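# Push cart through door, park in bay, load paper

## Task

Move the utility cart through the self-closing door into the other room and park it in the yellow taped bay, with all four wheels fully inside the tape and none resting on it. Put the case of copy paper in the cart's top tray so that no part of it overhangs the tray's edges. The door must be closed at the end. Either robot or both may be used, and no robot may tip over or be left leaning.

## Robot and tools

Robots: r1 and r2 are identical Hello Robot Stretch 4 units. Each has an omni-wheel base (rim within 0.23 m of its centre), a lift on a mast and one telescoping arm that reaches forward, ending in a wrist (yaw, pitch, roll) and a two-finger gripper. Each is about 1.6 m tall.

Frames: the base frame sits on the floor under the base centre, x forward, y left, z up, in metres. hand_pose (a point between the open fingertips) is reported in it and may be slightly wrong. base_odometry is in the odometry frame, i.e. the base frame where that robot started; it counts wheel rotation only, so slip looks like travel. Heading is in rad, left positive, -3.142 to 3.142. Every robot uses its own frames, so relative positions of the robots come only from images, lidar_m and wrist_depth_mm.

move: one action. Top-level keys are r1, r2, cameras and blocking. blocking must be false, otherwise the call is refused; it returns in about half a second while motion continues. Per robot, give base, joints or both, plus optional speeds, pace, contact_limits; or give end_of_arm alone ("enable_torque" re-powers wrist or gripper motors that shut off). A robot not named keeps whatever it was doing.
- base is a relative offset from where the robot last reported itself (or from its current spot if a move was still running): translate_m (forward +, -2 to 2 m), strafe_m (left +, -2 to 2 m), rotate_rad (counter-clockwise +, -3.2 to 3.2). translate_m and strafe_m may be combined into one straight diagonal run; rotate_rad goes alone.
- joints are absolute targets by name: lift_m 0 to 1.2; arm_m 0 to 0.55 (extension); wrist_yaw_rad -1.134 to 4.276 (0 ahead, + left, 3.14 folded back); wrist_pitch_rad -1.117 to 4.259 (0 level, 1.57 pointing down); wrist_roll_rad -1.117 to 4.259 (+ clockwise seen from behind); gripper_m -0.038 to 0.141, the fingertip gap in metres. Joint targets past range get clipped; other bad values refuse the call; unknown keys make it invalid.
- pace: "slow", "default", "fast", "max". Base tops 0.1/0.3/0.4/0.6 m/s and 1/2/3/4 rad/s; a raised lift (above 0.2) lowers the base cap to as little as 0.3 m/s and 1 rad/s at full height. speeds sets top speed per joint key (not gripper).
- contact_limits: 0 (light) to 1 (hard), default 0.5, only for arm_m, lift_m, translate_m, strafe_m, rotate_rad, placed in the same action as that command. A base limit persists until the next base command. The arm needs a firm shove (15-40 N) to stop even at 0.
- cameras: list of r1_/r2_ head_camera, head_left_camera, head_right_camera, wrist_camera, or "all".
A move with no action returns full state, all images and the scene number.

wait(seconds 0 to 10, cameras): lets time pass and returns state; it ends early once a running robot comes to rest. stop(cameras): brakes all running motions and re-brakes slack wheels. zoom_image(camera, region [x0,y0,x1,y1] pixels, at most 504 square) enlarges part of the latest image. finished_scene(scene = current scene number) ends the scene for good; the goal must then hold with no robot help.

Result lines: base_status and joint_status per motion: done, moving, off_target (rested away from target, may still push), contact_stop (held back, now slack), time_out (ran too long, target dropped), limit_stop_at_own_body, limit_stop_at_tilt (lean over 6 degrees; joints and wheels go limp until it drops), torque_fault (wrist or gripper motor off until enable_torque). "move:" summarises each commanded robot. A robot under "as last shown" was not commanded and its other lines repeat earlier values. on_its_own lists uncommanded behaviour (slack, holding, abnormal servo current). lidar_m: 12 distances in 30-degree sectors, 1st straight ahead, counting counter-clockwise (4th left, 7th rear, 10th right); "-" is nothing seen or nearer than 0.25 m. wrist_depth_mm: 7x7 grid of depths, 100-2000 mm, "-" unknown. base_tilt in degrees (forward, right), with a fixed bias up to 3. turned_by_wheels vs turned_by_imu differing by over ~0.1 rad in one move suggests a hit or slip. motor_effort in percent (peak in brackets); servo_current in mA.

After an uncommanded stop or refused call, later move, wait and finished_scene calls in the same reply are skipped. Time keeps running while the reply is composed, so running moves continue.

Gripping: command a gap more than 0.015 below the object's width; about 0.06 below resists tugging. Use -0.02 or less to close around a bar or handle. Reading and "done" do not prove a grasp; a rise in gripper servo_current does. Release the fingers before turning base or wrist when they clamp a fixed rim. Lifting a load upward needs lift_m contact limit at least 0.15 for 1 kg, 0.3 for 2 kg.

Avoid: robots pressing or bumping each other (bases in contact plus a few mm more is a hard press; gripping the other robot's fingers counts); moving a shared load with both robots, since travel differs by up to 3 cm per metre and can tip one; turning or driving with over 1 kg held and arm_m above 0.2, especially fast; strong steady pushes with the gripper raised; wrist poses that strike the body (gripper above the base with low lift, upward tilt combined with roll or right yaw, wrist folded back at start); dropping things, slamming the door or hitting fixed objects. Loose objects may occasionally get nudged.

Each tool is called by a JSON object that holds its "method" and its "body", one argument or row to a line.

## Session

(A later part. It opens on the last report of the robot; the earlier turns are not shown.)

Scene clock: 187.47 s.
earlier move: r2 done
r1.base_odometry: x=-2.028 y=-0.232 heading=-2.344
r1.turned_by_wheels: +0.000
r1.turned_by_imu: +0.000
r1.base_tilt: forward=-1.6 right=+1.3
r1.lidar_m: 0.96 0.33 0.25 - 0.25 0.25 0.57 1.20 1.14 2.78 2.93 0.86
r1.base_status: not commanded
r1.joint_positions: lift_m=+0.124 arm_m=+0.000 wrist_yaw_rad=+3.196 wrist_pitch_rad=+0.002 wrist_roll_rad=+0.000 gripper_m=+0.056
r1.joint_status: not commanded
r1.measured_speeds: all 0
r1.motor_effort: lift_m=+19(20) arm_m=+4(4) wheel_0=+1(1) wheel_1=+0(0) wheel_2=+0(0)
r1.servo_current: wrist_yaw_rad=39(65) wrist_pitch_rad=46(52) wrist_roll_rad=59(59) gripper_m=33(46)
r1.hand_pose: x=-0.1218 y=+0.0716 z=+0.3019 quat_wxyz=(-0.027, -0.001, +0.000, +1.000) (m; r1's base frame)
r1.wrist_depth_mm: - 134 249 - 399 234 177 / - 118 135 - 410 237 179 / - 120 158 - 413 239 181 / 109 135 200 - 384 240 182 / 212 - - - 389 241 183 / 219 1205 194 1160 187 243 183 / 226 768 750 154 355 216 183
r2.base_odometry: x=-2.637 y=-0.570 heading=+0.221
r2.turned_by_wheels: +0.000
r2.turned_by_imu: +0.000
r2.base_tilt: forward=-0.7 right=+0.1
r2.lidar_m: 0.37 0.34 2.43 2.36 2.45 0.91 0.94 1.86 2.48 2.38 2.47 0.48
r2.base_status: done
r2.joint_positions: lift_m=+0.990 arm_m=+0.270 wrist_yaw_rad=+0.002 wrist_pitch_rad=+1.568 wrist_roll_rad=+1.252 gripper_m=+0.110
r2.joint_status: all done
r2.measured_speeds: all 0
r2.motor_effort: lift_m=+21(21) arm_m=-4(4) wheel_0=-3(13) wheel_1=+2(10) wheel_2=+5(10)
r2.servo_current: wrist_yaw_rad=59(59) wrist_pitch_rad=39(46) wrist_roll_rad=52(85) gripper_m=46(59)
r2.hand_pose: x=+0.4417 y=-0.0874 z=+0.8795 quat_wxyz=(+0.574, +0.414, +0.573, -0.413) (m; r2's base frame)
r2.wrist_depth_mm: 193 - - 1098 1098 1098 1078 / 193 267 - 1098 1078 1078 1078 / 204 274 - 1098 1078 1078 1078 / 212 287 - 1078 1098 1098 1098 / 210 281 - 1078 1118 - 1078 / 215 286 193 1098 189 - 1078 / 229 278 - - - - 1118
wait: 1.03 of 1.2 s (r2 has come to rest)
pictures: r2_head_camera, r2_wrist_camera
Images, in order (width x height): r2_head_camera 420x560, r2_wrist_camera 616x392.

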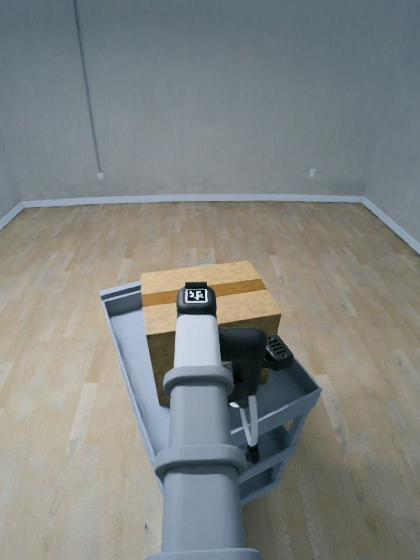

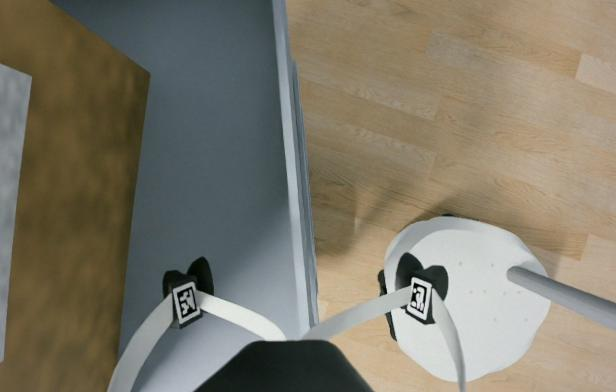

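{"method": "move", "body": {
  "blocking": false,
  "r2": {"joints":{"lift_m":0.91,"gripper_m":0.03},"contact_limits":{"lift_m":0.2}}
}}

{"method": "wait", "body": {
  "seconds": 2
}}

{"method": "move", "body": {
  "blocking": false,
  "r2": {"base":{"translate_m":-0.5,"strafe_m":-0.15},"pace":"slow"}
}}

{"method": "wait", "body": {
  "seconds": 7,
  "cameras": ["r2_wrist_camera","r2_head_camera","r2_head_left_camera","r1_head_left_camera"]
}}

Scene clock: 192.50 s.
move: r2 moving
r1: as last shown
r1.lidar_m: 0.95 0.33 0.25 - 0.25 0.26 0.52 1.19 1.17 2.78 2.92 0.87
r1.motor_effort: lift_m=+19(20) arm_m=+4(4) wheel_0=+0(1) wheel_1=+0(0) wheel_2=+0(0)
r1.servo_current: wrist_yaw_rad=46(78) wrist_pitch_rad=46(46) wrist_roll_rad=52(52) gripper_m=39(46)
r1.wrist_depth_mm: - 134 247 - 402 234 177 / - 118 135 - 407 236 180 / - 120 158 - 410 239 180 / 109 135 200 - 382 239 182 / 211 - - - 384 242 183 / 218 1205 193 1205 188 242 183 / 226 759 750 153 353 216 183
r2.base_odometry: x=-2.637 y=-0.570 heading=+0.221
r2.turned_by_wheels: +0.000
r2.turned_by_imu: +0.000
r2.base_tilt: forward=-0.7 right=+0.1
r2.lidar_m: 0.36 0.40 2.48 2.35 2.48 0.91 0.95 1.87 2.47 2.37 2.49 0.47
r2.base_status: not commanded
r2.joint_positions: lift_m=+0.952 arm_m=+0.270 wrist_yaw_rad=+0.002 wrist_pitch_rad=+1.568 wrist_roll_rad=+1.252 gripper_m=+0.094
r2.joint_status: lift_m moving; gripper_m moving
r2.measured_speeds: translate_m=+0.000 strafe_m=+0.000 rotate_rad=+0.000 lift_m=-0.146 arm_m=+0.000 wrist_yaw_rad=+0.000 wrist_pitch_rad=+0.000 wrist_roll_rad=+0.000
r2.motor_effort: lift_m=+13(22) arm_m=-4(4) wheel_0=-3(3) wheel_1=+2(2) wheel_2=+5(5)
r2.servo_current: wrist_yaw_rad=46(59) wrist_pitch_rad=46(46) wrist_roll_rad=46(59) gripper_m=124(124)
r2.contact_limits: lift_m 0.2
r2.hand_pose: x=+0.4417 y=-0.0874 z=+0.8421 quat_wxyz=(+0.574, +0.414, +0.573, -0.413) (m; r2's base frame)
r2.wrist_depth_mm: 192 - - 1060 1060 1042 1042 / 194 255 - 1042 1060 1042 1042 / 206 262 - 1060 1060 1042 1060 / 211 270 - 1042 1078 1042 1060 / 209 274 - 1042 1060 - 1042 / 216 270 190 1060 193 - 759 / 228 277 - - - - 1060
pictures: none

Scene clock: 193.67 s.
earlier move: r2 done
r1.base_odometry: x=-2.028 y=-0.232 heading=-2.344
r1.turned_by_wheels: +0.000
r1.turned_by_imu: +0.000
r1.base_tilt: forward=-1.6 right=+1.3
r1.lidar_m: 0.96 0.31 0.25 - 0.25 0.25 0.57 1.20 1.18 2.76 2.93 0.88
r1.base_status: not commanded
r1.joint_positions: lift_m=+0.124 arm_m=+0.000 wrist_yaw_rad=+3.196 wrist_pitch_rad=+0.002 wrist_roll_rad=+0.000 gripper_m=+0.056
r1.joint_status: not commanded
r1.measured_speeds: all 0
r1.motor_effort: lift_m=+19(20) arm_m=+4(4) wheel_0=+0(1) wheel_1=+0(0) wheel_2=+0(0)
r1.servo_current: wrist_yaw_rad=46(78) wrist_pitch_rad=46(46) wrist_roll_rad=52(59) gripper_m=46(46)
r1.hand_pose: x=-0.1218 y=+0.0716 z=+0.3019 quat_wxyz=(-0.027, -0.001, +0.000, +1.000) (m; r1's base frame)
r1.wrist_depth_mm: - 134 248 - 397 234 177 / - 118 135 - 404 236 179 / - 120 158 - 410 239 181 / 109 135 200 - 382 240 182 / 212 - - - 387 242 182 / 219 1205 193 1182 187 242 184 / 226 759 741 154 355 216 183
r2.base_odometry: x=-2.637 y=-0.570 heading=+0.221
r2.turned_by_wheels: +0.000
r2.turned_by_imu: +0.000
r2.base_tilt: forward=-0.7 right=+0.1
r2.lidar_m: 0.37 0.40 2.48 2.37 2.43 0.89 0.94 1.88 2.48 2.37 2.50 0.45
r2.base_status: not commanded
r2.joint_positions: lift_m=+0.911 arm_m=+0.270 wrist_yaw_rad=+0.002 wrist_pitch_rad=+1.566 wrist_roll_rad=+1.252 gripper_m=+0.031
r2.joint_status: all done
r2.measured_speeds: all 0
r2.motor_effort: lift_m=+7(22) arm_m=-3(4) wheel_0=-2(3) wheel_1=+2(2) wheel_2=+5(5)
r2.servo_current: wrist_yaw_rad=46(59) wrist_pitch_rad=33(46) wrist_roll_rad=52(59) gripper_m=65(143)
r2.contact_limits: lift_m 0.2
r2.hand_pose: x=+0.4424 y=-0.0874 z=+0.8007 quat_wxyz=(+0.575, +0.415, +0.572, -0.413) (m; r2's base frame)
r2.wrist_depth_mm: 185 - - 1025 1008 991 991 / 184 233 - - 1025 991 991 / 195 235 - - 1025 1025 1008 / 202 - - - 1008 991 991 / 200 - - - 1025 - 1008 / 213 163 187 167 186 - 750 / 217 - - - - - -
wait: 1.17 of 2 s (r2 has come to rest)
pictures: none

Scene clock: 194.17 s.
move: r2 moving
r1: as last shown
r1.base_tilt: forward=-1.6 right=+1.2
r1.lidar_m: 0.95 0.30 0.25 - 0.25 0.25 0.55 1.20 1.14 2.76 2.92 0.86
r1.servo_current: wrist_yaw_rad=39(65) wrist_pitch_rad=39(52) wrist_roll_rad=52(59) gripper_m=39(46)
r1.wrist_depth_mm: - 134 249 - 394 233 177 / - 118 135 - 407 236 179 / - 119 158 - 418 239 180 / 109 135 200 - 384 240 183 / 212 - - - 387 241 183 / 219 1229 193 1182 188 243 184 / 226 759 750 153 357 216 183
r2.base_odometry: x=-2.649 y=-0.576 heading=+0.221
r2.turned_by_wheels: +0.000
r2.turned_by_imu: +0.000
r2.base_tilt: forward=-0.7 right=+0.1
r2.lidar_m: 0.35 0.41 2.47 2.37 2.45 0.88 0.93 1.85 2.47 2.39 2.49 0.47
r2.base_status: translate_m moving; strafe_m moving
r2.joint_positions: lift_m=+0.911 arm_m=+0.270 wrist_yaw_rad=+0.002 wrist_pitch_rad=+1.566 wrist_roll_rad=+1.252 gripper_m=+0.031
r2.joint_status: not commanded
r2.measured_speeds: translate_m=-0.048 strafe_m=-0.014 rotate_rad=+0.001 lift_m=+0.000 arm_m=+0.000 wrist_yaw_rad=+0.000 wrist_pitch_rad=+0.000 wrist_roll_rad=+0.000
r2.motor_effort: lift_m=+7(7) arm_m=-4(4) wheel_0=-3(8) wheel_1=-5(8) wheel_2=+11(13)
r2.servo_current: wrist_yaw_rad=39(52) wrist_pitch_rad=39(52) wrist_roll_rad=52(52) gripper_m=52(72)
r2.contact_limits: lift_m 0.2
r2.hand_pose: x=+0.4424 y=-0.0874 z=+0.8007 quat_wxyz=(+0.575, +0.415, +0.572, -0.413) (m; r2's base frame)
r2.wrist_depth_mm: 193 - - 1008 1008 1008 1008 / 202 - - 1025 1008 991 991 / 206 - - 1025 1008 1008 1008 / 216 - - 1008 1008 976 991 / 226 - - 1008 1025 - 976 / 220 - 187 169 185 - 750 / 226 - - - - - -
pictures: none

Scene clock: 200.13 s.
earlier move: r2 done
r1.base_odometry: x=-2.028 y=-0.232 heading=-2.344
r1.turned_by_wheels: +0.000
r1.turned_by_imu: +0.000
r1.base_tilt: forward=-1.6 right=+1.3
r1.lidar_m: 5.04 0.33 0.25 - 0.25 0.25 0.55 1.22 1.19 2.76 0.53 0.52
r1.base_status: not commanded
r1.joint_positions: lift_m=+0.124 arm_m=+0.000 wrist_yaw_rad=+3.196 wrist_pitch_rad=+0.002 wrist_roll_rad=+0.000 gripper_m=+0.056
r1.joint_status: not commanded
r1.measured_speeds: all 0
r1.motor_effort: lift_m=+19(20) arm_m=+4(4) wheel_0=+0(1) wheel_1=+0(0) wheel_2=+0(0)
r1.servo_current: wrist_yaw_rad=52(72) wrist_pitch_rad=39(52) wrist_roll_rad=52(65) gripper_m=39(52)
r1.hand_pose: x=-0.1218 y=+0.0716 z=+0.3019 quat_wxyz=(-0.027, -0.001, +0.000, +1.000) (m; r1's base frame)
r1.wrist_depth_mm: - 134 247 - 397 235 177 / - 118 135 - 407 237 179 / - 120 158 - 410 239 180 / 109 135 200 - 384 239 182 / 211 - - - 387 243 183 / 218 1229 195 1160 187 242 183 / 225 759 768 153 357 216 183
r2.base_odometry: x=-3.092 y=-0.826 heading=+0.220
r2.turned_by_wheels: -0.001
r2.turned_by_imu: -0.001
r2.base_tilt: forward=-0.6 right=+0.1
r2.lidar_m: 0.46 3.59 2.62 2.50 0.57 0.56 1.44 1.31 1.85 2.25 2.32 0.48
r2.base_status: done
r2.joint_positions: lift_m=+0.910 arm_m=+0.270 wrist_yaw_rad=+0.004 wrist_pitch_rad=+1.559 wrist_roll_rad=+1.252 gripper_m=+0.030
r2.joint_status: not commanded
r2.measured_speeds: all 0
r2.motor_effort: lift_m=+14(14) arm_m=-4(4) wheel_0=-10(15) wheel_1=-7(10) wheel_2=+4(20)
r2.servo_current: wrist_yaw_rad=46(65) wrist_pitch_rad=65(72) wrist_roll_rad=46(59) gripper_m=52(72)
r2.contact_limits: lift_m 0.2
r2.hand_pose: x=+0.4448 y=-0.0874 z=+0.8002 quat_wxyz=(+0.577, +0.416, +0.570, -0.411) (m; r2's base frame)
r2.wrist_depth_mm: 238 - - 1025 1025 1008 991 / 237 - - 1008 1025 1008 991 / 243 - - 1025 1025 1008 1008 / 243 - - 1025 1008 1042 991 / - - - 245 1008 - 991 / 228 214 188 170 185 - 699 / 185 170 171 - - - -
wait: 5.97 of 7 s (r2 has come to rest)
pictures: r1_head_left_camera, r2_head_camera, r2_head_left_camera, r2_wrist_camera
Images, in order (width x height): r1_head_left_camera 420x672, r2_head_camera 420x560, r2_head_left_camera 420x672, r2_wrist_camera 616x392.

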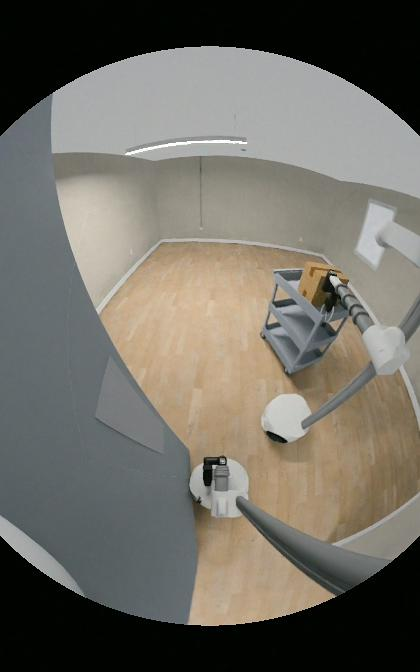

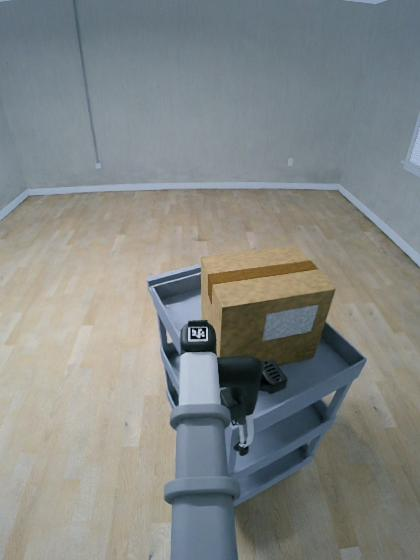

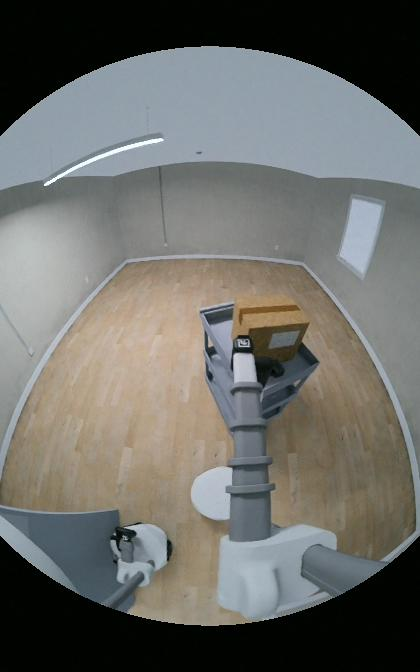

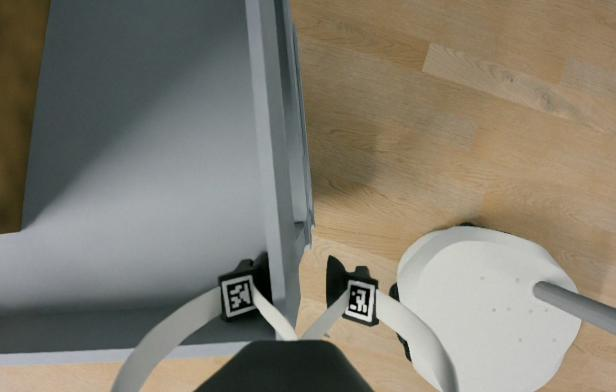

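{"method": "move", "body": {
  "blocking": false,
  "r2": {"joints":{"gripper_m":0.11}}
}}

{"method": "wait", "body": {
  "seconds": 1.5
}}

{"method": "move", "body": {
  "blocking": false,
  "r2": {"joints":{"lift_m":0.99}}
}}

{"method": "wait", "body": {
  "seconds": 1.2
}}

{"method": "move", "body": {
  "blocking": false,
  "r2": {"base":{"translate_m":0.05,"strafe_m":-0.2}}
}}

{"method": "wait", "body": {
  "seconds": 2,
  "cameras": ["r2_wrist_camera","r2_head_camera"]
}}

Scene clock: 212.37 s.
move: r2 moving
r1: as last shown
r1.base_tilt: forward=-1.5 right=+1.3
r1.lidar_m: 5.02 0.33 0.25 - 0.25 0.25 0.58 1.21 1.17 2.76 0.54 0.55
r1.motor_effort: lift_m=+19(20) arm_m=+4(4) wheel_0=+0(0) wheel_1=+0(0) wheel_2=+0(0)
r1.servo_current: wrist_yaw_rad=72(72) wrist_pitch_rad=39(39) wrist_roll_rad=39(65) gripper_m=39(46)
r1.wrist_depth_mm: - 134 249 - 399 235 177 / - 118 135 - 407 237 179 / - 119 159 - 413 239 181 / 109 135 200 - 384 240 182 / 212 - - - 387 242 183 / 218 1205 194 1160 187 241 183 / 227 759 759 154 355 216 183
r2.base_odometry: x=-3.092 y=-0.826 heading=+0.220
r2.turned_by_wheels: +0.000
r2.turned_by_imu: +0.000
r2.base_tilt: forward=-0.7 right=+0.1
r2.lidar_m: 0.43 3.57 2.62 2.53 0.54 0.54 1.43 1.34 1.86 2.22 2.33 0.47
r2.base_status: not commanded
r2.joint_positions: lift_m=+0.910 arm_m=+0.270 wrist_yaw_rad=+0.003 wrist_pitch_rad=+1.561 wrist_roll_rad=+1.252 gripper_m=+0.050
r2.joint_status: gripper_m moving
r2.measured_speeds: translate_m=+0.000 strafe_m=+0.000 rotate_rad=+0.000 lift_m=+0.000 arm_m=+0.000 wrist_yaw_rad=-0.002 wrist_pitch_rad=+0.014 wrist_roll_rad=+0.000
r2.motor_effort: lift_m=+14(14) arm_m=-4(4) wheel_0=-10(10) wheel_1=-7(7) wheel_2=+4(4)
r2.servo_current: wrist_yaw_rad=52(59) wrist_pitch_rad=52(65) wrist_roll_rad=59(59) gripper_m=111(111)
r2.contact_limits: lift_m 0.2
r2.hand_pose: x=+0.4441 y=-0.0874 z=+0.8002 quat_wxyz=(+0.577, +0.416, +0.571, -0.411) (m; r2's base frame)
r2.wrist_depth_mm: 235 - - 1042 1008 1008 1008 / 239 - - 991 1025 991 1008 / 242 - - 1042 1042 1008 1008 / 243 - - 1008 1008 1008 1008 / - - - 1025 1025 - 1008 / 229 214 188 171 188 - 699 / 185 170 171 - - - 991
pictures: none

Scene clock: 213.53 s.
earlier move: r2 done
r1.base_odometry: x=-2.028 y=-0.232 heading=-2.344
r1.turned_by_wheels: +0.000
r1.turned_by_imu: +0.000
r1.base_tilt: forward=-1.6 right=+1.3
r1.lidar_m: 5.03 0.30 0.25 - 0.25 0.25 0.55 1.20 1.17 2.77 0.54 0.52
r1.base_status: not commanded
r1.joint_positions: lift_m=+0.124 arm_m=+0.000 wrist_yaw_rad=+3.196 wrist_pitch_rad=+0.002 wrist_roll_rad=+0.000 gripper_m=+0.056
r1.joint_status: not commanded
r1.measured_speeds: all 0
r1.motor_effort: lift_m=+19(20) arm_m=+3(4) wheel_0=+0(1) wheel_1=+0(0) wheel_2=+0(0)
r1.servo_current: wrist_yaw_rad=26(72) wrist_pitch_rad=33(46) wrist_roll_rad=39(65) gripper_m=33(46)
r1.hand_pose: x=-0.1218 y=+0.0716 z=+0.3019 quat_wxyz=(-0.027, -0.001, +0.000, +1.000) (m; r1's base frame)
r1.wrist_depth_mm: - 134 249 - 397 234 177 / - 118 134 - 407 236 179 / - 119 159 - 415 239 180 / 109 135 200 - 382 240 182 / 211 - - - 384 241 183 / 218 1205 193 1160 187 242 184 / 226 759 750 153 355 216 183
r2.base_odometry: x=-3.092 y=-0.826 heading=+0.220
r2.turned_by_wheels: +0.000
r2.turned_by_imu: +0.000
r2.base_tilt: forward=-0.7 right=+0.1
r2.lidar_m: 0.44 3.59 2.60 2.51 0.56 0.55 1.44 1.33 1.88 2.24 2.30 0.48
r2.base_status: not commanded
r2.joint_positions: lift_m=+0.910 arm_m=+0.270 wrist_yaw_rad=+0.003 wrist_pitch_rad=+1.561 wrist_roll_rad=+1.252 gripper_m=+0.110
r2.joint_status: all done
r2.measured_speeds: all 0
r2.motor_effort: lift_m=+14(14) arm_m=-4(4) wheel_0=-10(11) wheel_1=-7(7) wheel_2=+4(4)
r2.servo_current: wrist_yaw_rad=39(59) wrist_pitch_rad=52(65) wrist_roll_rad=46(59) gripper_m=52(117)
r2.contact_limits: lift_m 0.2
r2.hand_pose: x=+0.4441 y=-0.0874 z=+0.8002 quat_wxyz=(+0.577, +0.416, +0.571, -0.411) (m; r2's base frame)
r2.wrist_depth_mm: 236 - - 1042 1025 991 991 / 241 - - 1008 1008 1008 1008 / 243 - - 1042 1025 991 1008 / 243 - - 1008 1025 1008 1008 / - - - 1025 1025 - 991 / 230 204 186 174 188 - 750 / 177 170 171 - - - 1008
wait: 1.17 of 1.5 s (r2 has come to rest)
pictures: none

Scene clock: 214.03 s.
move: r2 moving
r1: as last shown
r1.lidar_m: 5.04 0.32 0.25 - 0.25 0.25 0.58 1.20 1.16 2.77 0.54 0.55
r1.motor_effort: lift_m=+19(20) arm_m=+4(4) wheel_0=+0(1) wheel_1=+0(0) wheel_2=+0(0)
r1.servo_current: wrist_yaw_rad=39(65) wrist_pitch_rad=39(52) wrist_roll_rad=52(52) gripper_m=39(46)
r1.wrist_depth_mm: - 134 249 - 397 234 177 / - 118 135 - 407 236 180 / - 119 158 - 415 238 181 / 109 135 200 - 384 239 182 / 211 - - - 389 242 183 / 218 1205 195 1205 188 243 183 / 227 750 759 154 353 215 183
r2.base_odometry: x=-3.092 y=-0.826 heading=+0.220
r2.turned_by_wheels: +0.000
r2.turned_by_imu: +0.000
r2.base_tilt: forward=-0.7 right=+0.1
r2.lidar_m: 0.46 3.61 2.60 2.50 0.56 0.55 1.46 1.37 1.82 2.23 2.33 0.48
r2.base_status: not commanded
r2.joint_positions: lift_m=+0.948 arm_m=+0.270 wrist_yaw_rad=+0.001 wrist_pitch_rad=+1.567 wrist_roll_rad=+1.252 gripper_m=+0.110
r2.joint_status: lift_m moving
r2.measured_speeds: translate_m=+0.000 strafe_m=+0.000 rotate_rad=+0.000 lift_m=+0.147 arm_m=+0.000 wrist_yaw_rad=+0.000 wrist_pitch_rad=+0.000 wrist_roll_rad=+0.000
r2.motor_effort: lift_m=+22(26) arm_m=-3(4) wheel_0=-10(10) wheel_1=-6(7) wheel_2=+3(4)
r2.servo_current: wrist_yaw_rad=59(59) wrist_pitch_rad=46(59) wrist_roll_rad=46(59) gripper_m=46(59)
r2.hand_pose: x=+0.4423 y=-0.0874 z=+0.8375 quat_wxyz=(+0.575, +0.415, +0.572, -0.413) (m; r2's base frame)
r2.wrist_depth_mm: 253 - - 1060 1025 1025 1042 / 249 - - 1060 1042 1025 1042 / 264 - - 1060 1060 1025 1025 / 260 - - 1060 1060 1042 1025 / - - - 1060 1042 - 1042 / 228 199 198 1060 190 - 732 / 1060 1060 1060 - - - 1042
pictures: none

Scene clock: 214.83 s.
earlier move: r2 done
r1.base_odometry: x=-2.028 y=-0.232 heading=-2.344
r1.turned_by_wheels: +0.000
r1.turned_by_imu: +0.000
r1.base_tilt: forward=-1.6 right=+1.3
r1.lidar_m: 5.02 0.32 0.25 - 0.25 0.25 0.55 1.20 1.17 2.75 0.53 0.53
r1.base_status: not commanded
r1.joint_positions: lift_m=+0.124 arm_m=+0.000 wrist_yaw_rad=+3.196 wrist_pitch_rad=+0.002 wrist_roll_rad=+0.000 gripper_m=+0.056
r1.joint_status: not commanded
r1.measured_speeds: all 0
r1.motor_effort: lift_m=+19(20) arm_m=+4(4) wheel_0=+0(1) wheel_1=+0(0) wheel_2=+0(0)
r1.servo_current: wrist_yaw_rad=46(65) wrist_pitch_rad=39(52) wrist_roll_rad=52(65) gripper_m=39(46)
r1.hand_pose: x=-0.1218 y=+0.0716 z=+0.3019 quat_wxyz=(-0.027, -0.001, +0.000, +1.000) (m; r1's base frame)
r1.wrist_depth_mm: - 134 248 - 397 235 177 / - 118 135 - 410 236 179 / - 119 158 - 413 239 180 / 109 135 200 - 379 242 182 / 212 - - - 387 242 183 / 219 1229 194 1182 187 242 184 / 225 759 750 153 355 216 183
r2.base_odometry: x=-3.092 y=-0.825 heading=+0.220
r2.turned_by_wheels: +0.000
r2.turned_by_imu: +0.000
r2.base_tilt: forward=-0.7 right=+0.1
r2.lidar_m: 0.45 3.61 2.61 2.51 0.53 0.52 1.43 1.35 1.86 2.24 2.32 0.47
r2.base_status: not commanded
r2.joint_positions: lift_m=+0.990 arm_m=+0.270 wrist_yaw_rad=+0.001 wrist_pitch_rad=+1.567 wrist_roll_rad=+1.252 gripper_m=+0.110
r2.joint_status: all done
r2.measured_speeds: all 0
r2.motor_effort: lift_m=+21(26) arm_m=-4(4) wheel_0=-6(10) wheel_1=-6(7) wheel_2=+3(4)
r2.servo_current: wrist_yaw_rad=39(59) wrist_pitch_rad=46(59) wrist_roll_rad=52(59) gripper_m=52(59)
r2.hand_pose: x=+0.4423 y=-0.0874 z=+0.8796 quat_wxyz=(+0.575, +0.415, +0.572, -0.413) (m; r2's base frame)
r2.wrist_depth_mm: 259 - - 1078 1078 1098 1060 / 266 - - 1078 1098 1078 1060 / 277 - - 1078 1078 1078 1078 / 273 - - 1078 1098 1098 1078 / - - - 1118 1098 - 1098 / 315 260 203 1078 190 - 768 / 1138 1098 1098 - - - 1078
wait: 0.80 of 1.2 s (r2 has come to rest)
pictures: none

Scene clock: 215.33 s.
move: r2 moving
r1: as last shown
r1.lidar_m: 5.02 0.33 0.25 - 0.25 0.25 0.55 1.22 1.18 2.78 0.57 0.59
r1.motor_effort: lift_m=+20(20) arm_m=+4(4) wheel_0=+0(1) wheel_1=+0(0) wheel_2=+0(0)
r1.servo_current: wrist_yaw_rad=46(59) wrist_pitch_rad=46(46) wrist_roll_rad=39(59) gripper_m=46(46)
r1.wrist_depth_mm: - 134 249 - 399 233 177 / - 118 135 - 404 237 179 / - 119 158 - 413 239 181 / 109 135 200 - 384 239 182 / 212 - - - 387 242 183 / 217 1229 194 1182 187 244 183 / 226 759 750 153 357 216 183
r2.base_odometry: x=-3.078 y=-0.855 heading=+0.219
r2.turned_by_wheels: -0.001
r2.turned_by_imu: +0.000
r2.base_tilt: forward=-0.7 right=+0.0
r2.lidar_m: 0.44 3.63 2.66 2.56 0.59 0.58 1.36 1.36 1.84 2.21 2.27 0.49
r2.base_status: translate_m moving; strafe_m moving
r2.joint_positions: lift_m=+0.990 arm_m=+0.270 wrist_yaw_rad=+0.001 wrist_pitch_rad=+1.567 wrist_roll_rad=+1.252 gripper_m=+0.110
r2.joint_status: not commanded
r2.measured_speeds: translate_m=+0.030 strafe_m=-0.124 rotate_rad=-0.004 lift_m=+0.000 arm_m=+0.000 wrist_yaw_rad=+0.000 wrist_pitch_rad=+0.000 wrist_roll_rad=+0.000
r2.motor_effort: lift_m=+20(21) arm_m=-4(4) wheel_0=+11(11) wheel_1=-9(11) wheel_2=-8(8)
r2.servo_current: wrist_yaw_rad=52(52) wrist_pitch_rad=39(46) wrist_roll_rad=46(59) gripper_m=52(59)
r2.hand_pose: x=+0.4423 y=-0.0874 z=+0.8796 quat_wxyz=(+0.575, +0.415, +0.572, -0.413) (m; r2's base frame)
r2.wrist_depth_mm: 258 - - 1078 1098 1098 1078 / 266 - - 1098 1078 1078 1078 / 274 - - 1098 1098 1078 1078 / 273 - - 1078 1098 1078 1078 / 276 - - 1098 1098 - 1118 / 285 265 195 1098 190 - 1098 / 1118 1098 1098 - - - 1078
pictures: none

Scene clock: 216.90 s.
earlier move: r2 done
r1.base_odometry: x=-2.028 y=-0.232 heading=-2.344
r1.turned_by_wheels: +0.000
r1.turned_by_imu: +0.000
r1.base_tilt: forward=-1.6 right=+1.3
r1.lidar_m: 5.05 0.31 0.25 - 0.25 0.25 0.55 1.22 1.15 2.78 0.71 0.81
r1.base_status: not commanded
r1.joint_positions: lift_m=+0.124 arm_m=+0.000 wrist_yaw_rad=+3.196 wrist_pitch_rad=+0.002 wrist_roll_rad=+0.000 gripper_m=+0.056
r1.joint_status: not commanded
r1.measured_speeds: all 0
r1.motor_effort: lift_m=+19(20) arm_m=+4(4) wheel_0=+1(1) wheel_1=+0(0) wheel_2=+0(0)
r1.servo_current: wrist_yaw_rad=59(72) wrist_pitch_rad=46(52) wrist_roll_rad=39(72) gripper_m=39(46)
r1.hand_pose: x=-0.1218 y=+0.0716 z=+0.3019 quat_wxyz=(-0.027, -0.001, +0.000, +1.000) (m; r1's base frame)
r1.wrist_depth_mm: - 134 247 - 399 234 178 / - 118 134 - 407 237 179 / - 119 159 - 410 239 181 / 109 135 200 - 382 240 182 / 211 - - - 387 241 183 / 219 1205 193 1182 187 243 183 / 225 759 750 153 355 215 183
r2.base_odometry: x=-3.000 y=-1.010 heading=+0.220
r2.turned_by_wheels: +0.000
r2.turned_by_imu: +0.000
r2.base_tilt: forward=-0.7 right=+0.1
r2.lidar_m: 0.40 0.40 2.84 2.71 0.69 0.75 1.35 1.40 1.92 2.03 2.13 0.52
r2.base_status: done
r2.joint_positions: lift_m=+0.990 arm_m=+0.270 wrist_yaw_rad=+0.001 wrist_pitch_rad=+1.567 wrist_roll_rad=+1.252 gripper_m=+0.110
r2.joint_status: not commanded
r2.measured_speeds: all 0
r2.motor_effort: lift_m=+21(21) arm_m=-4(4) wheel_0=+1(13) wheel_1=-3(11) wheel_2=-5(9)
r2.servo_current: wrist_yaw_rad=46(59) wrist_pitch_rad=39(46) wrist_roll_rad=46(59) gripper_m=52(59)
r2.hand_pose: x=+0.4423 y=-0.0874 z=+0.8796 quat_wxyz=(+0.575, +0.415, +0.572, -0.413) (m; r2's base frame)
r2.wrist_depth_mm: - - 315 1078 1098 1060 1078 / 247 - - 1078 1098 1098 1078 / 263 - - 1098 1078 1078 1098 / 258 - - 1098 1118 1098 1098 / 274 - - 1098 1118 - 1098 / 270 181 193 1098 190 - 1098 / 286 - - - - - 1098
wait: 1.57 of 2 s (r2 has come to rest)
pictures: r2_head_camera, r2_wrist_camera
Images, in order (width x height): r2_head_camera 420x560, r2_wrist_camera 616x392.

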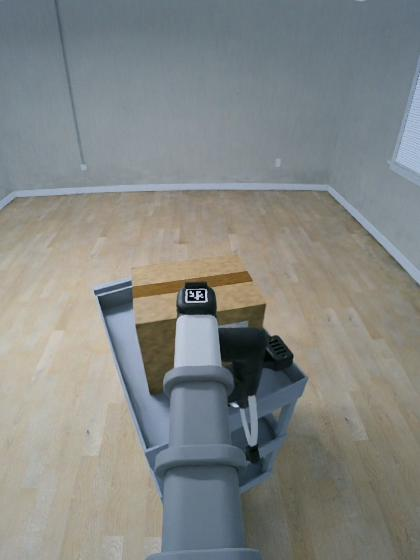

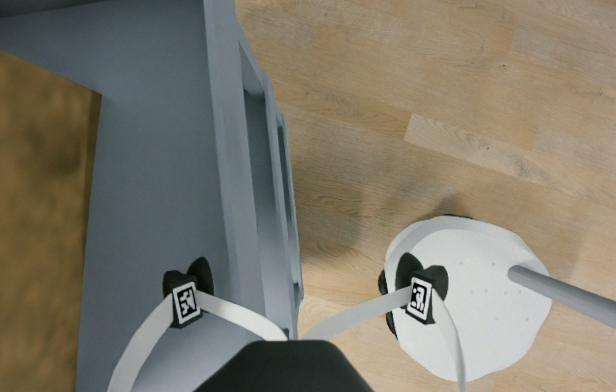

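{"method": "move", "body": {
  "blocking": false,
  "r2": {"joints":{"lift_m":0.91,"gripper_m":0.0},"contact_limits":{"lift_m":0.2}}
}}

{"method": "wait", "body": {
  "seconds": 2.5
}}

{"method": "move", "body": {
  "blocking": false,
  "r2": {"base":{"translate_m":-0.5,"strafe_m":0.08},"pace":"slow"}
}}

{"method": "wait", "body": {
  "seconds": 7,
  "cameras": ["r2_wrist_camera","r2_head_camera","r2_head_right_camera","r1_head_right_camera"]
}}

Scene clock: 222.67 s.
move: r2 moving
r1: as last shown
r1.lidar_m: 5.03 0.28 0.25 - 0.25 0.25 0.57 1.20 1.18 2.76 0.71 0.80
r1.motor_effort: lift_m=+19(20) arm_m=+4(4) wheel_0=+0(1) wheel_1=+0(0) wheel_2=+0(0)
r1.servo_current: wrist_yaw_rad=59(59) wrist_pitch_rad=46(46) wrist_roll_rad=52(52) gripper_m=39(46)
r1.wrist_depth_mm: - 134 249 - 397 233 177 / - 118 135 - 404 236 179 / - 120 158 - 415 238 180 / 109 135 200 - 382 240 182 / 212 - - - 387 243 183 / 219 1205 193 1182 187 242 183 / 226 750 750 153 355 214 183
r2.base_odometry: x=-3.000 y=-1.010 heading=+0.220
r2.turned_by_wheels: +0.000
r2.turned_by_imu: +0.001
r2.base_tilt: forward=-0.7 right=+0.1
r2.lidar_m: 0.38 0.38 2.85 2.70 0.72 0.80 1.33 1.41 1.92 2.05 2.11 0.51
r2.base_status: not commanded
r2.joint_positions: lift_m=+0.952 arm_m=+0.270 wrist_yaw_rad=+0.001 wrist_pitch_rad=+1.567 wrist_roll_rad=+1.252 gripper_m=+0.094
r2.joint_status: lift_m moving; gripper_m moving
r2.measured_speeds: translate_m=+0.000 strafe_m=+0.000 rotate_rad=+0.000 lift_m=-0.146 arm_m=+0.000 wrist_yaw_rad=+0.000 wrist_pitch_rad=+0.000 wrist_roll_rad=+0.000
r2.motor_effort: lift_m=+13(22) arm_m=-4(4) wheel_0=+0(1) wheel_1=-3(3) wheel_2=-5(5)
r2.servo_current: wrist_yaw_rad=52(59) wrist_pitch_rad=46(46) wrist_roll_rad=52(65) gripper_m=104(117)
r2.contact_limits: lift_m 0.2
r2.hand_pose: x=+0.4423 y=-0.0874 z=+0.8421 quat_wxyz=(+0.575, +0.415, +0.572, -0.413) (m; r2's base frame)
r2.wrist_depth_mm: - - - 1060 1060 1042 1042 / 243 - - 1060 1060 1042 1042 / 258 - - 1060 1060 1060 1042 / 256 - - 1060 1042 1042 1042 / 262 - - 1060 1060 - 1060 / 268 - 189 1078 193 - 759 / 271 - - - - - 1042
pictures: none

Scene clock: 224.07 s.
earlier move: r2 done
r1.base_odometry: x=-2.028 y=-0.232 heading=-2.344
r1.turned_by_wheels: +0.000
r1.turned_by_imu: +0.000
r1.base_tilt: forward=-1.6 right=+1.2
r1.lidar_m: 5.03 0.33 0.25 - 0.25 0.26 0.57 1.19 1.16 2.77 0.70 0.79
r1.base_status: not commanded
r1.joint_positions: lift_m=+0.124 arm_m=+0.000 wrist_yaw_rad=+3.196 wrist_pitch_rad=+0.002 wrist_roll_rad=+0.000 gripper_m=+0.056
r1.joint_status: not commanded
r1.measured_speeds: all 0
r1.motor_effort: lift_m=+19(20) arm_m=+4(4) wheel_0=+0(1) wheel_1=+0(0) wheel_2=+0(0)
r1.servo_current: wrist_yaw_rad=59(65) wrist_pitch_rad=33(52) wrist_roll_rad=65(72) gripper_m=39(46)
r1.hand_pose: x=-0.1218 y=+0.0716 z=+0.3019 quat_wxyz=(-0.027, -0.001, +0.000, +1.000) (m; r1's base frame)
r1.wrist_depth_mm: - 134 247 - 399 235 177 / - 118 135 - 407 237 180 / - 119 158 - 415 238 181 / 109 135 200 - 382 240 182 / 212 - - - 387 242 183 / 217 1229 194 1182 188 243 184 / 226 759 750 154 357 216 183
r2.base_odometry: x=-3.000 y=-1.010 heading=+0.220
r2.turned_by_wheels: +0.000
r2.turned_by_imu: +0.001
r2.base_tilt: forward=-0.7 right=+0.1
r2.lidar_m: 0.35 0.34 2.83 2.71 0.73 0.76 1.33 1.39 1.93 2.03 2.12 0.46
r2.base_status: not commanded
r2.joint_positions: lift_m=+0.911 arm_m=+0.270 wrist_yaw_rad=+0.001 wrist_pitch_rad=+1.568 wrist_roll_rad=+1.252 gripper_m=+0.001
r2.joint_status: all done
r2.measured_speeds: all 0
r2.motor_effort: lift_m=+10(22) arm_m=-4(4) wheel_0=+1(1) wheel_1=-3(3) wheel_2=+0(5)
r2.servo_current: wrist_yaw_rad=46(59) wrist_pitch_rad=39(46) wrist_roll_rad=46(65) gripper_m=65(195)
r2.contact_limits: lift_m 0.2
r2.hand_pose: x=+0.4418 y=-0.0874 z=+0.8004 quat_wxyz=(+0.574, +0.414, +0.573, -0.413) (m; r2's base frame)
r2.wrist_depth_mm: 181 - - 1025 1008 1025 1008 / 181 230 - 1025 1008 1025 1025 / 192 - - - 1008 1008 1008 / 200 - - - 1008 1008 1008 / 200 - - 207 1025 - 1008 / 212 - 187 191 182 - 741 / 209 122 - - - - 1025
wait: 1.40 of 2.5 s (r2 has come to rest)
pictures: none

Scene clock: 224.57 s.
move: r2 moving
r1: as last shown
r1.base_tilt: forward=-1.6 right=+1.3
r1.lidar_m: 5.03 0.33 0.25 - 0.25 0.26 0.55 1.21 1.17 2.79 0.71 0.79
r1.motor_effort: lift_m=+19(20) arm_m=+4(4) wheel_0=+0(0) wheel_1=+0(0) wheel_2=+0(0)
r1.servo_current: wrist_yaw_rad=52(65) wrist_pitch_rad=46(46) wrist_roll_rad=52(65) gripper_m=46(46)
r1.wrist_depth_mm: - 134 248 - 397 234 177 / - 118 135 - 407 237 179 / - 120 158 - 413 239 181 / 109 135 200 - 382 241 182 / 211 - - - 384 241 183 / 219 1205 193 1160 188 242 184 / 226 759 750 153 355 216 183
r2.base_odometry: x=-3.012 y=-1.011 heading=+0.220
r2.turned_by_wheels: +0.000
r2.turned_by_imu: +0.000
r2.base_tilt: forward=-0.7 right=+0.1
r2.lidar_m: 0.35 0.36 2.83 2.69 0.72 0.78 1.32 1.37 1.87 2.05 2.11 0.48
r2.base_status: translate_m moving; strafe_m moving
r2.joint_positions: lift_m=+0.911 arm_m=+0.270 wrist_yaw_rad=+0.001 wrist_pitch_rad=+1.568 wrist_roll_rad=+1.252 gripper_m=+0.001
r2.joint_status: not commanded
r2.measured_speeds: translate_m=-0.047 strafe_m=+0.008 rotate_rad=+0.000 lift_m=+0.000 arm_m=+0.000 wrist_yaw_rad=+0.000 wrist_pitch_rad=+0.000 wrist_roll_rad=+0.000
r2.motor_effort: lift_m=+10(10) arm_m=-4(4) wheel_0=-7(9) wheel_1=-3(6) wheel_2=+9(9)
r2.servo_current: wrist_yaw_rad=46(46) wrist_pitch_rad=39(39) wrist_roll_rad=46(59) gripper_m=72(78)
r2.contact_limits: lift_m 0.2
r2.hand_pose: x=+0.4418 y=-0.0874 z=+0.8004 quat_wxyz=(+0.574, +0.414, +0.573, -0.413) (m; r2's base frame)
r2.wrist_depth_mm: 179 - - 1025 1008 1008 991 / 189 236 - 1025 1008 991 1008 / 198 - - 1025 1008 1008 991 / 206 - - - 1008 1025 1008 / 205 - - 211 1008 - 1025 / 211 - 186 192 178 - 732 / 216 135 - - - - 1008
pictures: none

Scene clock: 230.40 s.
earlier move: r2 done
r1.base_odometry: x=-2.028 y=-0.232 heading=-2.344
r1.turned_by_wheels: +0.000
r1.turned_by_imu: +0.000
r1.base_tilt: forward=-1.6 right=+1.3
r1.lidar_m: 5.04 0.34 0.25 - 0.25 0.25 0.55 1.20 1.17 0.44 0.46 1.06
r1.base_status: not commanded
r1.joint_positions: lift_m=+0.124 arm_m=+0.000 wrist_yaw_rad=+3.196 wrist_pitch_rad=+0.002 wrist_roll_rad=+0.000 gripper_m=+0.056
r1.joint_status: not commanded
r1.measured_speeds: all 0
r1.motor_effort: lift_m=+19(20) arm_m=+4(4) wheel_0=+0(1) wheel_1=+0(0) wheel_2=+0(0)
r1.servo_current: wrist_yaw_rad=46(72) wrist_pitch_rad=39(52) wrist_roll_rad=52(65) gripper_m=46(52)
r1.hand_pose: x=-0.1218 y=+0.0716 z=+0.3019 quat_wxyz=(-0.027, -0.001, +0.000, +1.000) (m; r1's base frame)
r1.wrist_depth_mm: - 134 248 - 402 234 177 / - 118 135 - 404 236 179 / - 120 158 - 413 239 181 / 109 135 200 - 384 240 182 / 212 - - - 387 243 183 / 218 1205 194 1182 187 243 183 / 226 741 759 154 353 214 183
r2.base_odometry: x=-3.505 y=-1.040 heading=+0.218
r2.turned_by_wheels: -0.001
r2.turned_by_imu: -0.002
r2.base_tilt: forward=-0.7 right=+0.1
r2.lidar_m: 0.44 3.77 2.75 0.45 0.46 1.04 3.92 0.87 1.22 2.10 0.64 0.46
r2.base_status: done
r2.joint_positions: lift_m=+0.910 arm_m=+0.270 wrist_yaw_rad=+0.001 wrist_pitch_rad=+1.564 wrist_roll_rad=+1.252 gripper_m=+0.001
r2.joint_status: not commanded
r2.measured_speeds: all 0
r2.motor_effort: lift_m=+12(12) arm_m=-3(4) wheel_0=-12(17) wheel_1=-7(9) wheel_2=+0(14)
r2.servo_current: wrist_yaw_rad=52(65) wrist_pitch_rad=46(52) wrist_roll_rad=46(72) gripper_m=72(78)
r2.contact_limits: lift_m 0.2
r2.hand_pose: x=+0.4430 y=-0.0874 z=+0.8003 quat_wxyz=(+0.575, +0.415, +0.571, -0.413) (m; r2's base frame)
r2.wrist_depth_mm: 196 234 - - 1008 991 1008 / 208 - - - 1008 1008 1008 / 227 - - - 1025 1025 991 / - - - - 1025 1008 1008 / 206 222 - 204 1008 - 991 / 1042 187 185 193 180 - 732 / 1042 1025 167 - - - 1008
wait: 5.83 of 7 s (r2 has come to rest)
pictures: r1_head_right_camera, r2_head_camera, r2_head_right_camera, r2_wrist_camera
Images, in order (width x height): r1_head_right_camera 420x672, r2_head_camera 420x560, r2_head_right_camera 420x672, r2_wrist_camera 616x392.

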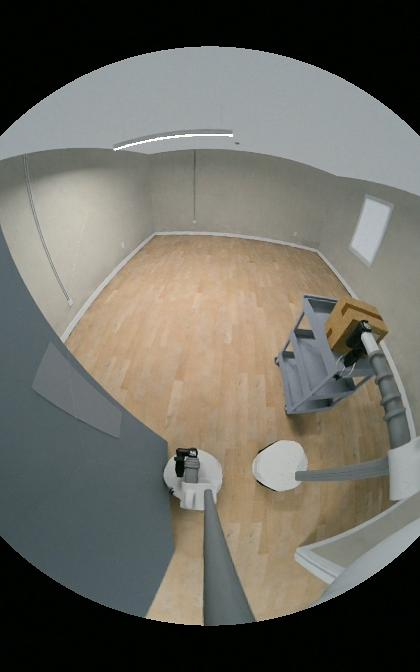

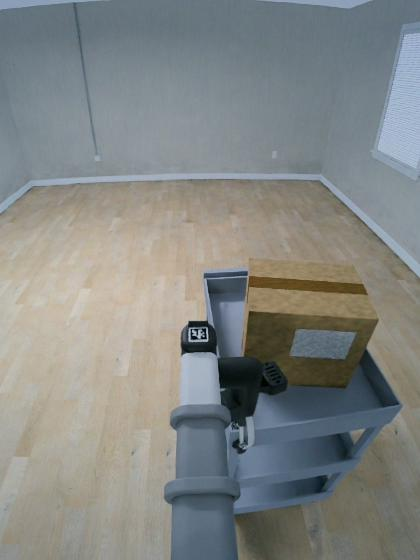

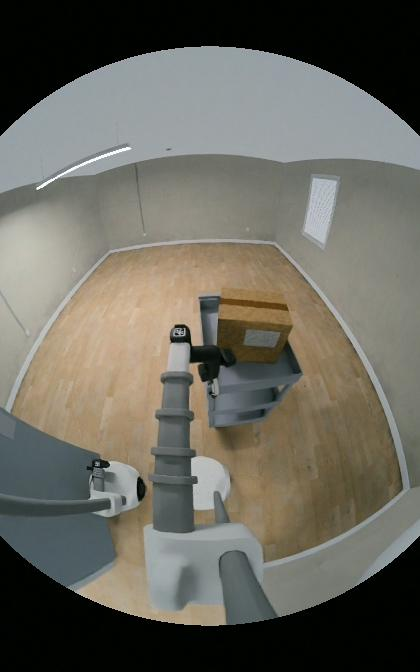

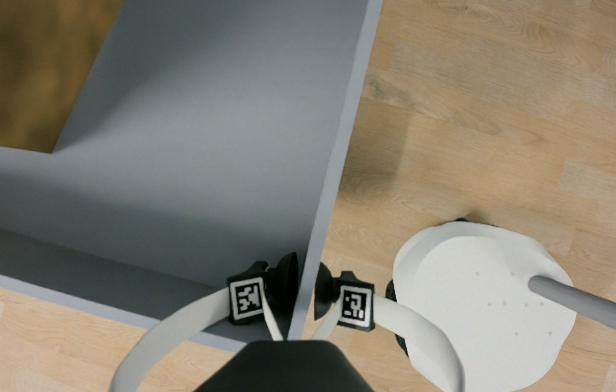

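{"method": "move", "body": {
  "r2": {"joints":{"gripper_m":0.11}},
  "blocking": false
}}

{"method": "wait", "body": {
  "seconds": 2
}}

{"method": "move", "body": {
  "r2": {"joints":{"lift_m":1.02}},
  "blocking": false
}}

{"method": "wait", "body": {
  "seconds": 2,
  "cameras": ["r2_head_camera","r2_wrist_camera","r2_head_right_camera","r2_head_left_camera"]
}}

Scene clock: 260.97 s.
move: r2 moving
r1: as last shown
r1.lidar_m: 5.03 0.31 0.25 - 0.25 0.25 0.55 1.19 1.16 0.43 0.47 1.05
r1.servo_current: wrist_yaw_rad=59(59) wrist_pitch_rad=46(46) wrist_roll_rad=26(59) gripper_m=39(46)
r1.wrist_depth_mm: - 134 249 - 402 234 177 / - 118 135 - 404 236 180 / - 120 158 - 410 239 181 / 109 135 200 - 382 239 182 / 211 - - - 389 241 183 / 220 1205 195 1182 188 243 183 / 225 768 750 153 357 216 183
r2.base_odometry: x=-3.505 y=-1.040 heading=+0.218
r2.turned_by_wheels: +0.000
r2.turned_by_imu: +0.000
r2.base_tilt: forward=-0.7 right=+0.1
r2.lidar_m: 0.43 3.78 2.73 0.44 0.48 1.07 3.95 0.86 1.18 2.11 0.64 0.46
r2.base_status: not commanded
r2.joint_positions: lift_m=+0.910 arm_m=+0.270 wrist_yaw_rad=+0.001 wrist_pitch_rad=+1.564 wrist_roll_rad=+1.252 gripper_m=+0.020
r2.joint_status: gripper_m moving
r2.measured_speeds: all 0
r2.motor_effort: lift_m=+12(12) arm_m=-4(4) wheel_0=-12(12) wheel_1=-7(8) wheel_2=+0(0)
r2.servo_current: wrist_yaw_rad=52(59) wrist_pitch_rad=52(52) wrist_roll_rad=39(65) gripper_m=72(98)
r2.contact_limits: lift_m 0.2
r2.hand_pose: x=+0.4429 y=-0.0874 z=+0.8003 quat_wxyz=(+0.575, +0.415, +0.571, -0.413) (m; r2's base frame)
r2.wrist_depth_mm: 196 238 - - 1008 1025 1008 / 207 - - - 1008 1008 1008 / 226 - - - 1008 991 1008 / - - - - 1008 1025 991 / 206 222 - 166 1025 - 1008 / 1042 186 188 194 185 - 732 / 1042 1025 1025 - - - 991
pictures: none

Scene clock: 262.37 s.
earlier move: r2 done
r1.base_odometry: x=-2.028 y=-0.232 heading=-2.344
r1.turned_by_wheels: +0.000
r1.turned_by_imu: +0.000
r1.base_tilt: forward=-1.6 right=+1.3
r1.lidar_m: 5.04 0.31 0.25 - 0.25 0.25 0.57 1.22 1.18 0.42 0.47 1.04
r1.base_status: not commanded
r1.joint_positions: lift_m=+0.124 arm_m=+0.000 wrist_yaw_rad=+3.196 wrist_pitch_rad=+0.002 wrist_roll_rad=+0.000 gripper_m=+0.056
r1.joint_status: not commanded
r1.measured_speeds: all 0
r1.motor_effort: lift_m=+19(20) arm_m=+4(4) wheel_0=+0(1) wheel_1=+0(1) wheel_2=+0(0)
r1.servo_current: wrist_yaw_rad=59(65) wrist_pitch_rad=39(46) wrist_roll_rad=39(59) gripper_m=39(46)
r1.hand_pose: x=-0.1218 y=+0.0716 z=+0.3019 quat_wxyz=(-0.027, -0.001, +0.000, +1.000) (m; r1's base frame)
r1.wrist_depth_mm: - 134 248 - 399 233 177 / - 118 135 - 404 236 179 / - 120 158 - 413 240 180 / 109 135 200 - 382 239 182 / 212 - - - 389 241 182 / 219 1229 193 1182 188 243 183 / 225 750 759 153 355 216 183
r2.base_odometry: x=-3.505 y=-1.040 heading=+0.218
r2.turned_by_wheels: +0.000
r2.turned_by_imu: +0.000
r2.base_tilt: forward=-0.7 right=+0.1
r2.lidar_m: 0.42 3.77 2.73 0.43 0.45 1.05 3.94 0.88 1.23 2.12 0.64 0.45
r2.base_status: not commanded
r2.joint_positions: lift_m=+0.910 arm_m=+0.270 wrist_yaw_rad=+0.001 wrist_pitch_rad=+1.565 wrist_roll_rad=+1.252 gripper_m=+0.110
r2.joint_status: all done
r2.measured_speeds: all 0
r2.motor_effort: lift_m=+12(12) arm_m=-3(4) wheel_0=-12(12) wheel_1=-7(8) wheel_2=+0(0)
r2.servo_current: wrist_yaw_rad=52(59) wrist_pitch_rad=46(52) wrist_roll_rad=52(65) gripper_m=46(130)
r2.contact_limits: lift_m 0.2
r2.hand_pose: x=+0.4425 y=-0.0874 z=+0.8003 quat_wxyz=(+0.575, +0.415, +0.572, -0.413) (m; r2's base frame)
r2.wrist_depth_mm: 196 234 - - 1008 1042 991 / 207 - - - 1008 1008 1008 / 227 - - - 1008 1025 1008 / - - - - 1025 1008 1008 / 207 - - 167 1008 - 1008 / 1042 187 187 187 188 - 732 / 1042 1042 1042 - - - 1008
wait: 1.40 of 2 s (r2 has come to rest)
pictures: none

Scene clock: 262.87 s.
move: r2 moving
r1: as last shown
r1.lidar_m: 5.04 0.34 0.25 - 0.25 0.25 0.56 1.18 1.14 0.43 0.47 1.05
r1.motor_effort: lift_m=+19(20) arm_m=+4(4) wheel_0=+0(1) wheel_1=+0(0) wheel_2=+0(0)
r1.servo_current: wrist_yaw_rad=39(65) wrist_pitch_rad=39(46) wrist_roll_rad=33(65) gripper_m=46(46)
r1.wrist_depth_mm: - 134 248 - 399 233 177 / - 118 135 - 407 236 179 / - 120 158 - 413 239 180 / 109 135 200 - 382 240 182 / 212 - - - 387 242 183 / 219 1229 194 1182 187 242 183 / 225 750 759 154 353 215 183
r2.base_odometry: x=-3.505 y=-1.040 heading=+0.218
r2.turned_by_wheels: +0.000
r2.turned_by_imu: +0.000
r2.base_tilt: forward=-0.7 right=+0.1
r2.lidar_m: 0.43 3.76 2.74 0.46 0.46 1.07 3.95 0.87 1.22 2.11 0.63 0.45
r2.base_status: not commanded
r2.joint_positions: lift_m=+0.948 arm_m=+0.270 wrist_yaw_rad=+0.001 wrist_pitch_rad=+1.569 wrist_roll_rad=+1.252 gripper_m=+0.110
r2.joint_status: lift_m moving
r2.measured_speeds: translate_m=+0.000 strafe_m=+0.000 rotate_rad=+0.000 lift_m=+0.146 arm_m=+0.000 wrist_yaw_rad=+0.000 wrist_pitch_rad=+0.000 wrist_roll_rad=+0.000
r2.motor_effort: lift_m=+24(26) arm_m=-3(4) wheel_0=-11(12) wheel_1=-7(7) wheel_2=-1(1)
r2.servo_current: wrist_yaw_rad=46(52) wrist_pitch_rad=39(52) wrist_roll_rad=46(52) gripper_m=52(52)
r2.hand_pose: x=+0.4415 y=-0.0874 z=+0.8374 quat_wxyz=(+0.574, +0.414, +0.573, -0.414) (m; r2's base frame)
r2.wrist_depth_mm: 202 258 - - 1060 1042 1042 / 228 - - - 1042 1042 1025 / 241 - - - 1060 1060 1060 / - - - - 1060 1078 1060 / 224 243 - 1060 1060 - 1060 / 1060 223 194 195 193 - 1060 / 1060 1042 1078 - - - 1060
pictures: none

Scene clock: 263.87 s.
earlier move: r2 done
r1.base_odometry: x=-2.028 y=-0.232 heading=-2.344
r1.turned_by_wheels: +0.000
r1.turned_by_imu: +0.000
r1.base_tilt: forward=-1.6 right=+1.3
r1.lidar_m: 5.04 0.35 0.25 - 0.25 0.25 0.54 1.20 1.17 0.42 0.45 1.03
r1.base_status: not commanded
r1.joint_positions: lift_m=+0.124 arm_m=+0.000 wrist_yaw_rad=+3.196 wrist_pitch_rad=+0.002 wrist_roll_rad=+0.000 gripper_m=+0.056
r1.joint_status: not commanded
r1.measured_speeds: all 0
r1.motor_effort: lift_m=+19(20) arm_m=+4(4) wheel_0=+0(1) wheel_1=+0(0) wheel_2=+0(0)
r1.servo_current: wrist_yaw_rad=65(65) wrist_pitch_rad=46(46) wrist_roll_rad=39(65) gripper_m=39(46)
r1.hand_pose: x=-0.1218 y=+0.0716 z=+0.3019 quat_wxyz=(-0.027, -0.001, +0.000, +1.000) (m; r1's base frame)
r1.wrist_depth_mm: - 134 248 - 397 234 177 / - 118 135 - 407 236 180 / - 119 158 - 415 238 181 / 109 135 200 - 382 239 182 / 211 - - - 387 241 183 / 219 1229 195 1182 187 243 184 / 226 759 759 153 357 215 183
r2.base_odometry: x=-3.505 y=-1.040 heading=+0.219
r2.turned_by_wheels: +0.001
r2.turned_by_imu: +0.001
r2.base_tilt: forward=-0.7 right=+0.1
r2.lidar_m: 0.42 3.76 2.76 0.45 0.49 1.05 3.94 0.86 1.24 2.12 0.65 0.45
r2.base_status: not commanded
r2.joint_positions: lift_m=+1.020 arm_m=+0.270 wrist_yaw_rad=+0.001 wrist_pitch_rad=+1.569 wrist_roll_rad=+1.252 gripper_m=+0.110
r2.joint_status: all done
r2.measured_speeds: all 0
r2.motor_effort: lift_m=+21(26) arm_m=-3(4) wheel_0=-2(12) wheel_1=-4(7) wheel_2=-1(1)
r2.servo_current: wrist_yaw_rad=46(65) wrist_pitch_rad=39(52) wrist_roll_rad=39(59) gripper_m=52(59)
r2.hand_pose: x=+0.4415 y=-0.0874 z=+0.9095 quat_wxyz=(+0.574, +0.414, +0.573, -0.414) (m; r2's base frame)
r2.wrist_depth_mm: 202 264 - - 1118 1118 1118 / 222 298 - - 1118 1118 1098 / 243 315 - - 1098 1118 1118 / 314 - - 1118 1098 1118 1098 / 1138 324 287 1138 1138 - 1138 / 1138 1138 200 1138 189 - 1118 / 1182 1160 1138 - - 1118 1138
wait: 1.00 of 2 s (r2 has come to rest)
pictures: r2_head_camera, r2_head_left_camera, r2_head_right_camera, r2_wrist_camera
Images, in order (width x height): r2_head_camera 420x560, r2_head_left_camera 420x672, r2_head_right_camera 420x672, r2_wrist_camera 616x392.

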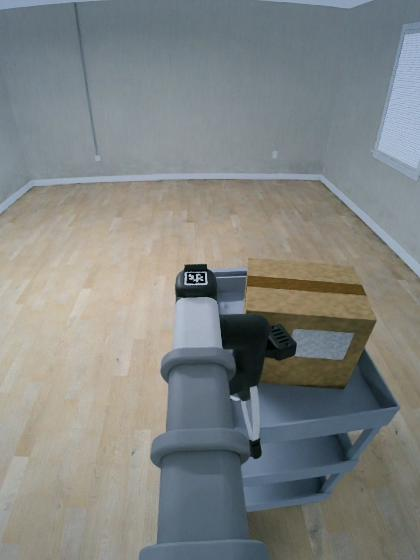

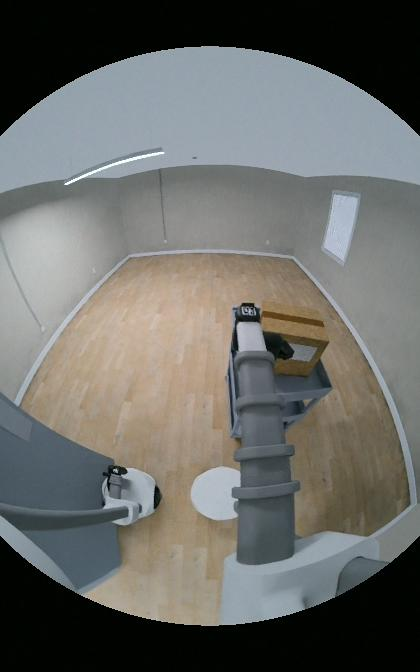

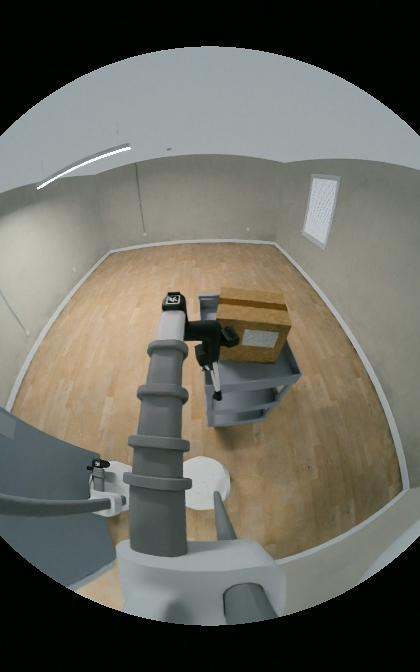

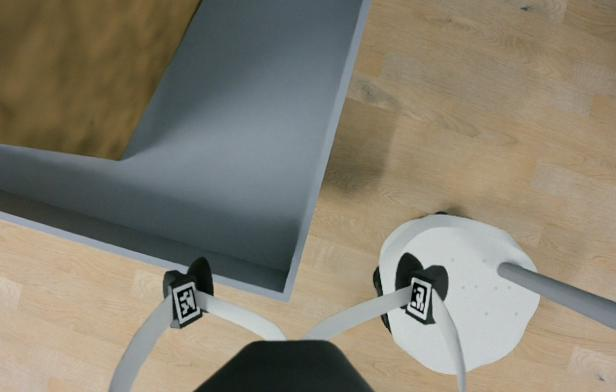

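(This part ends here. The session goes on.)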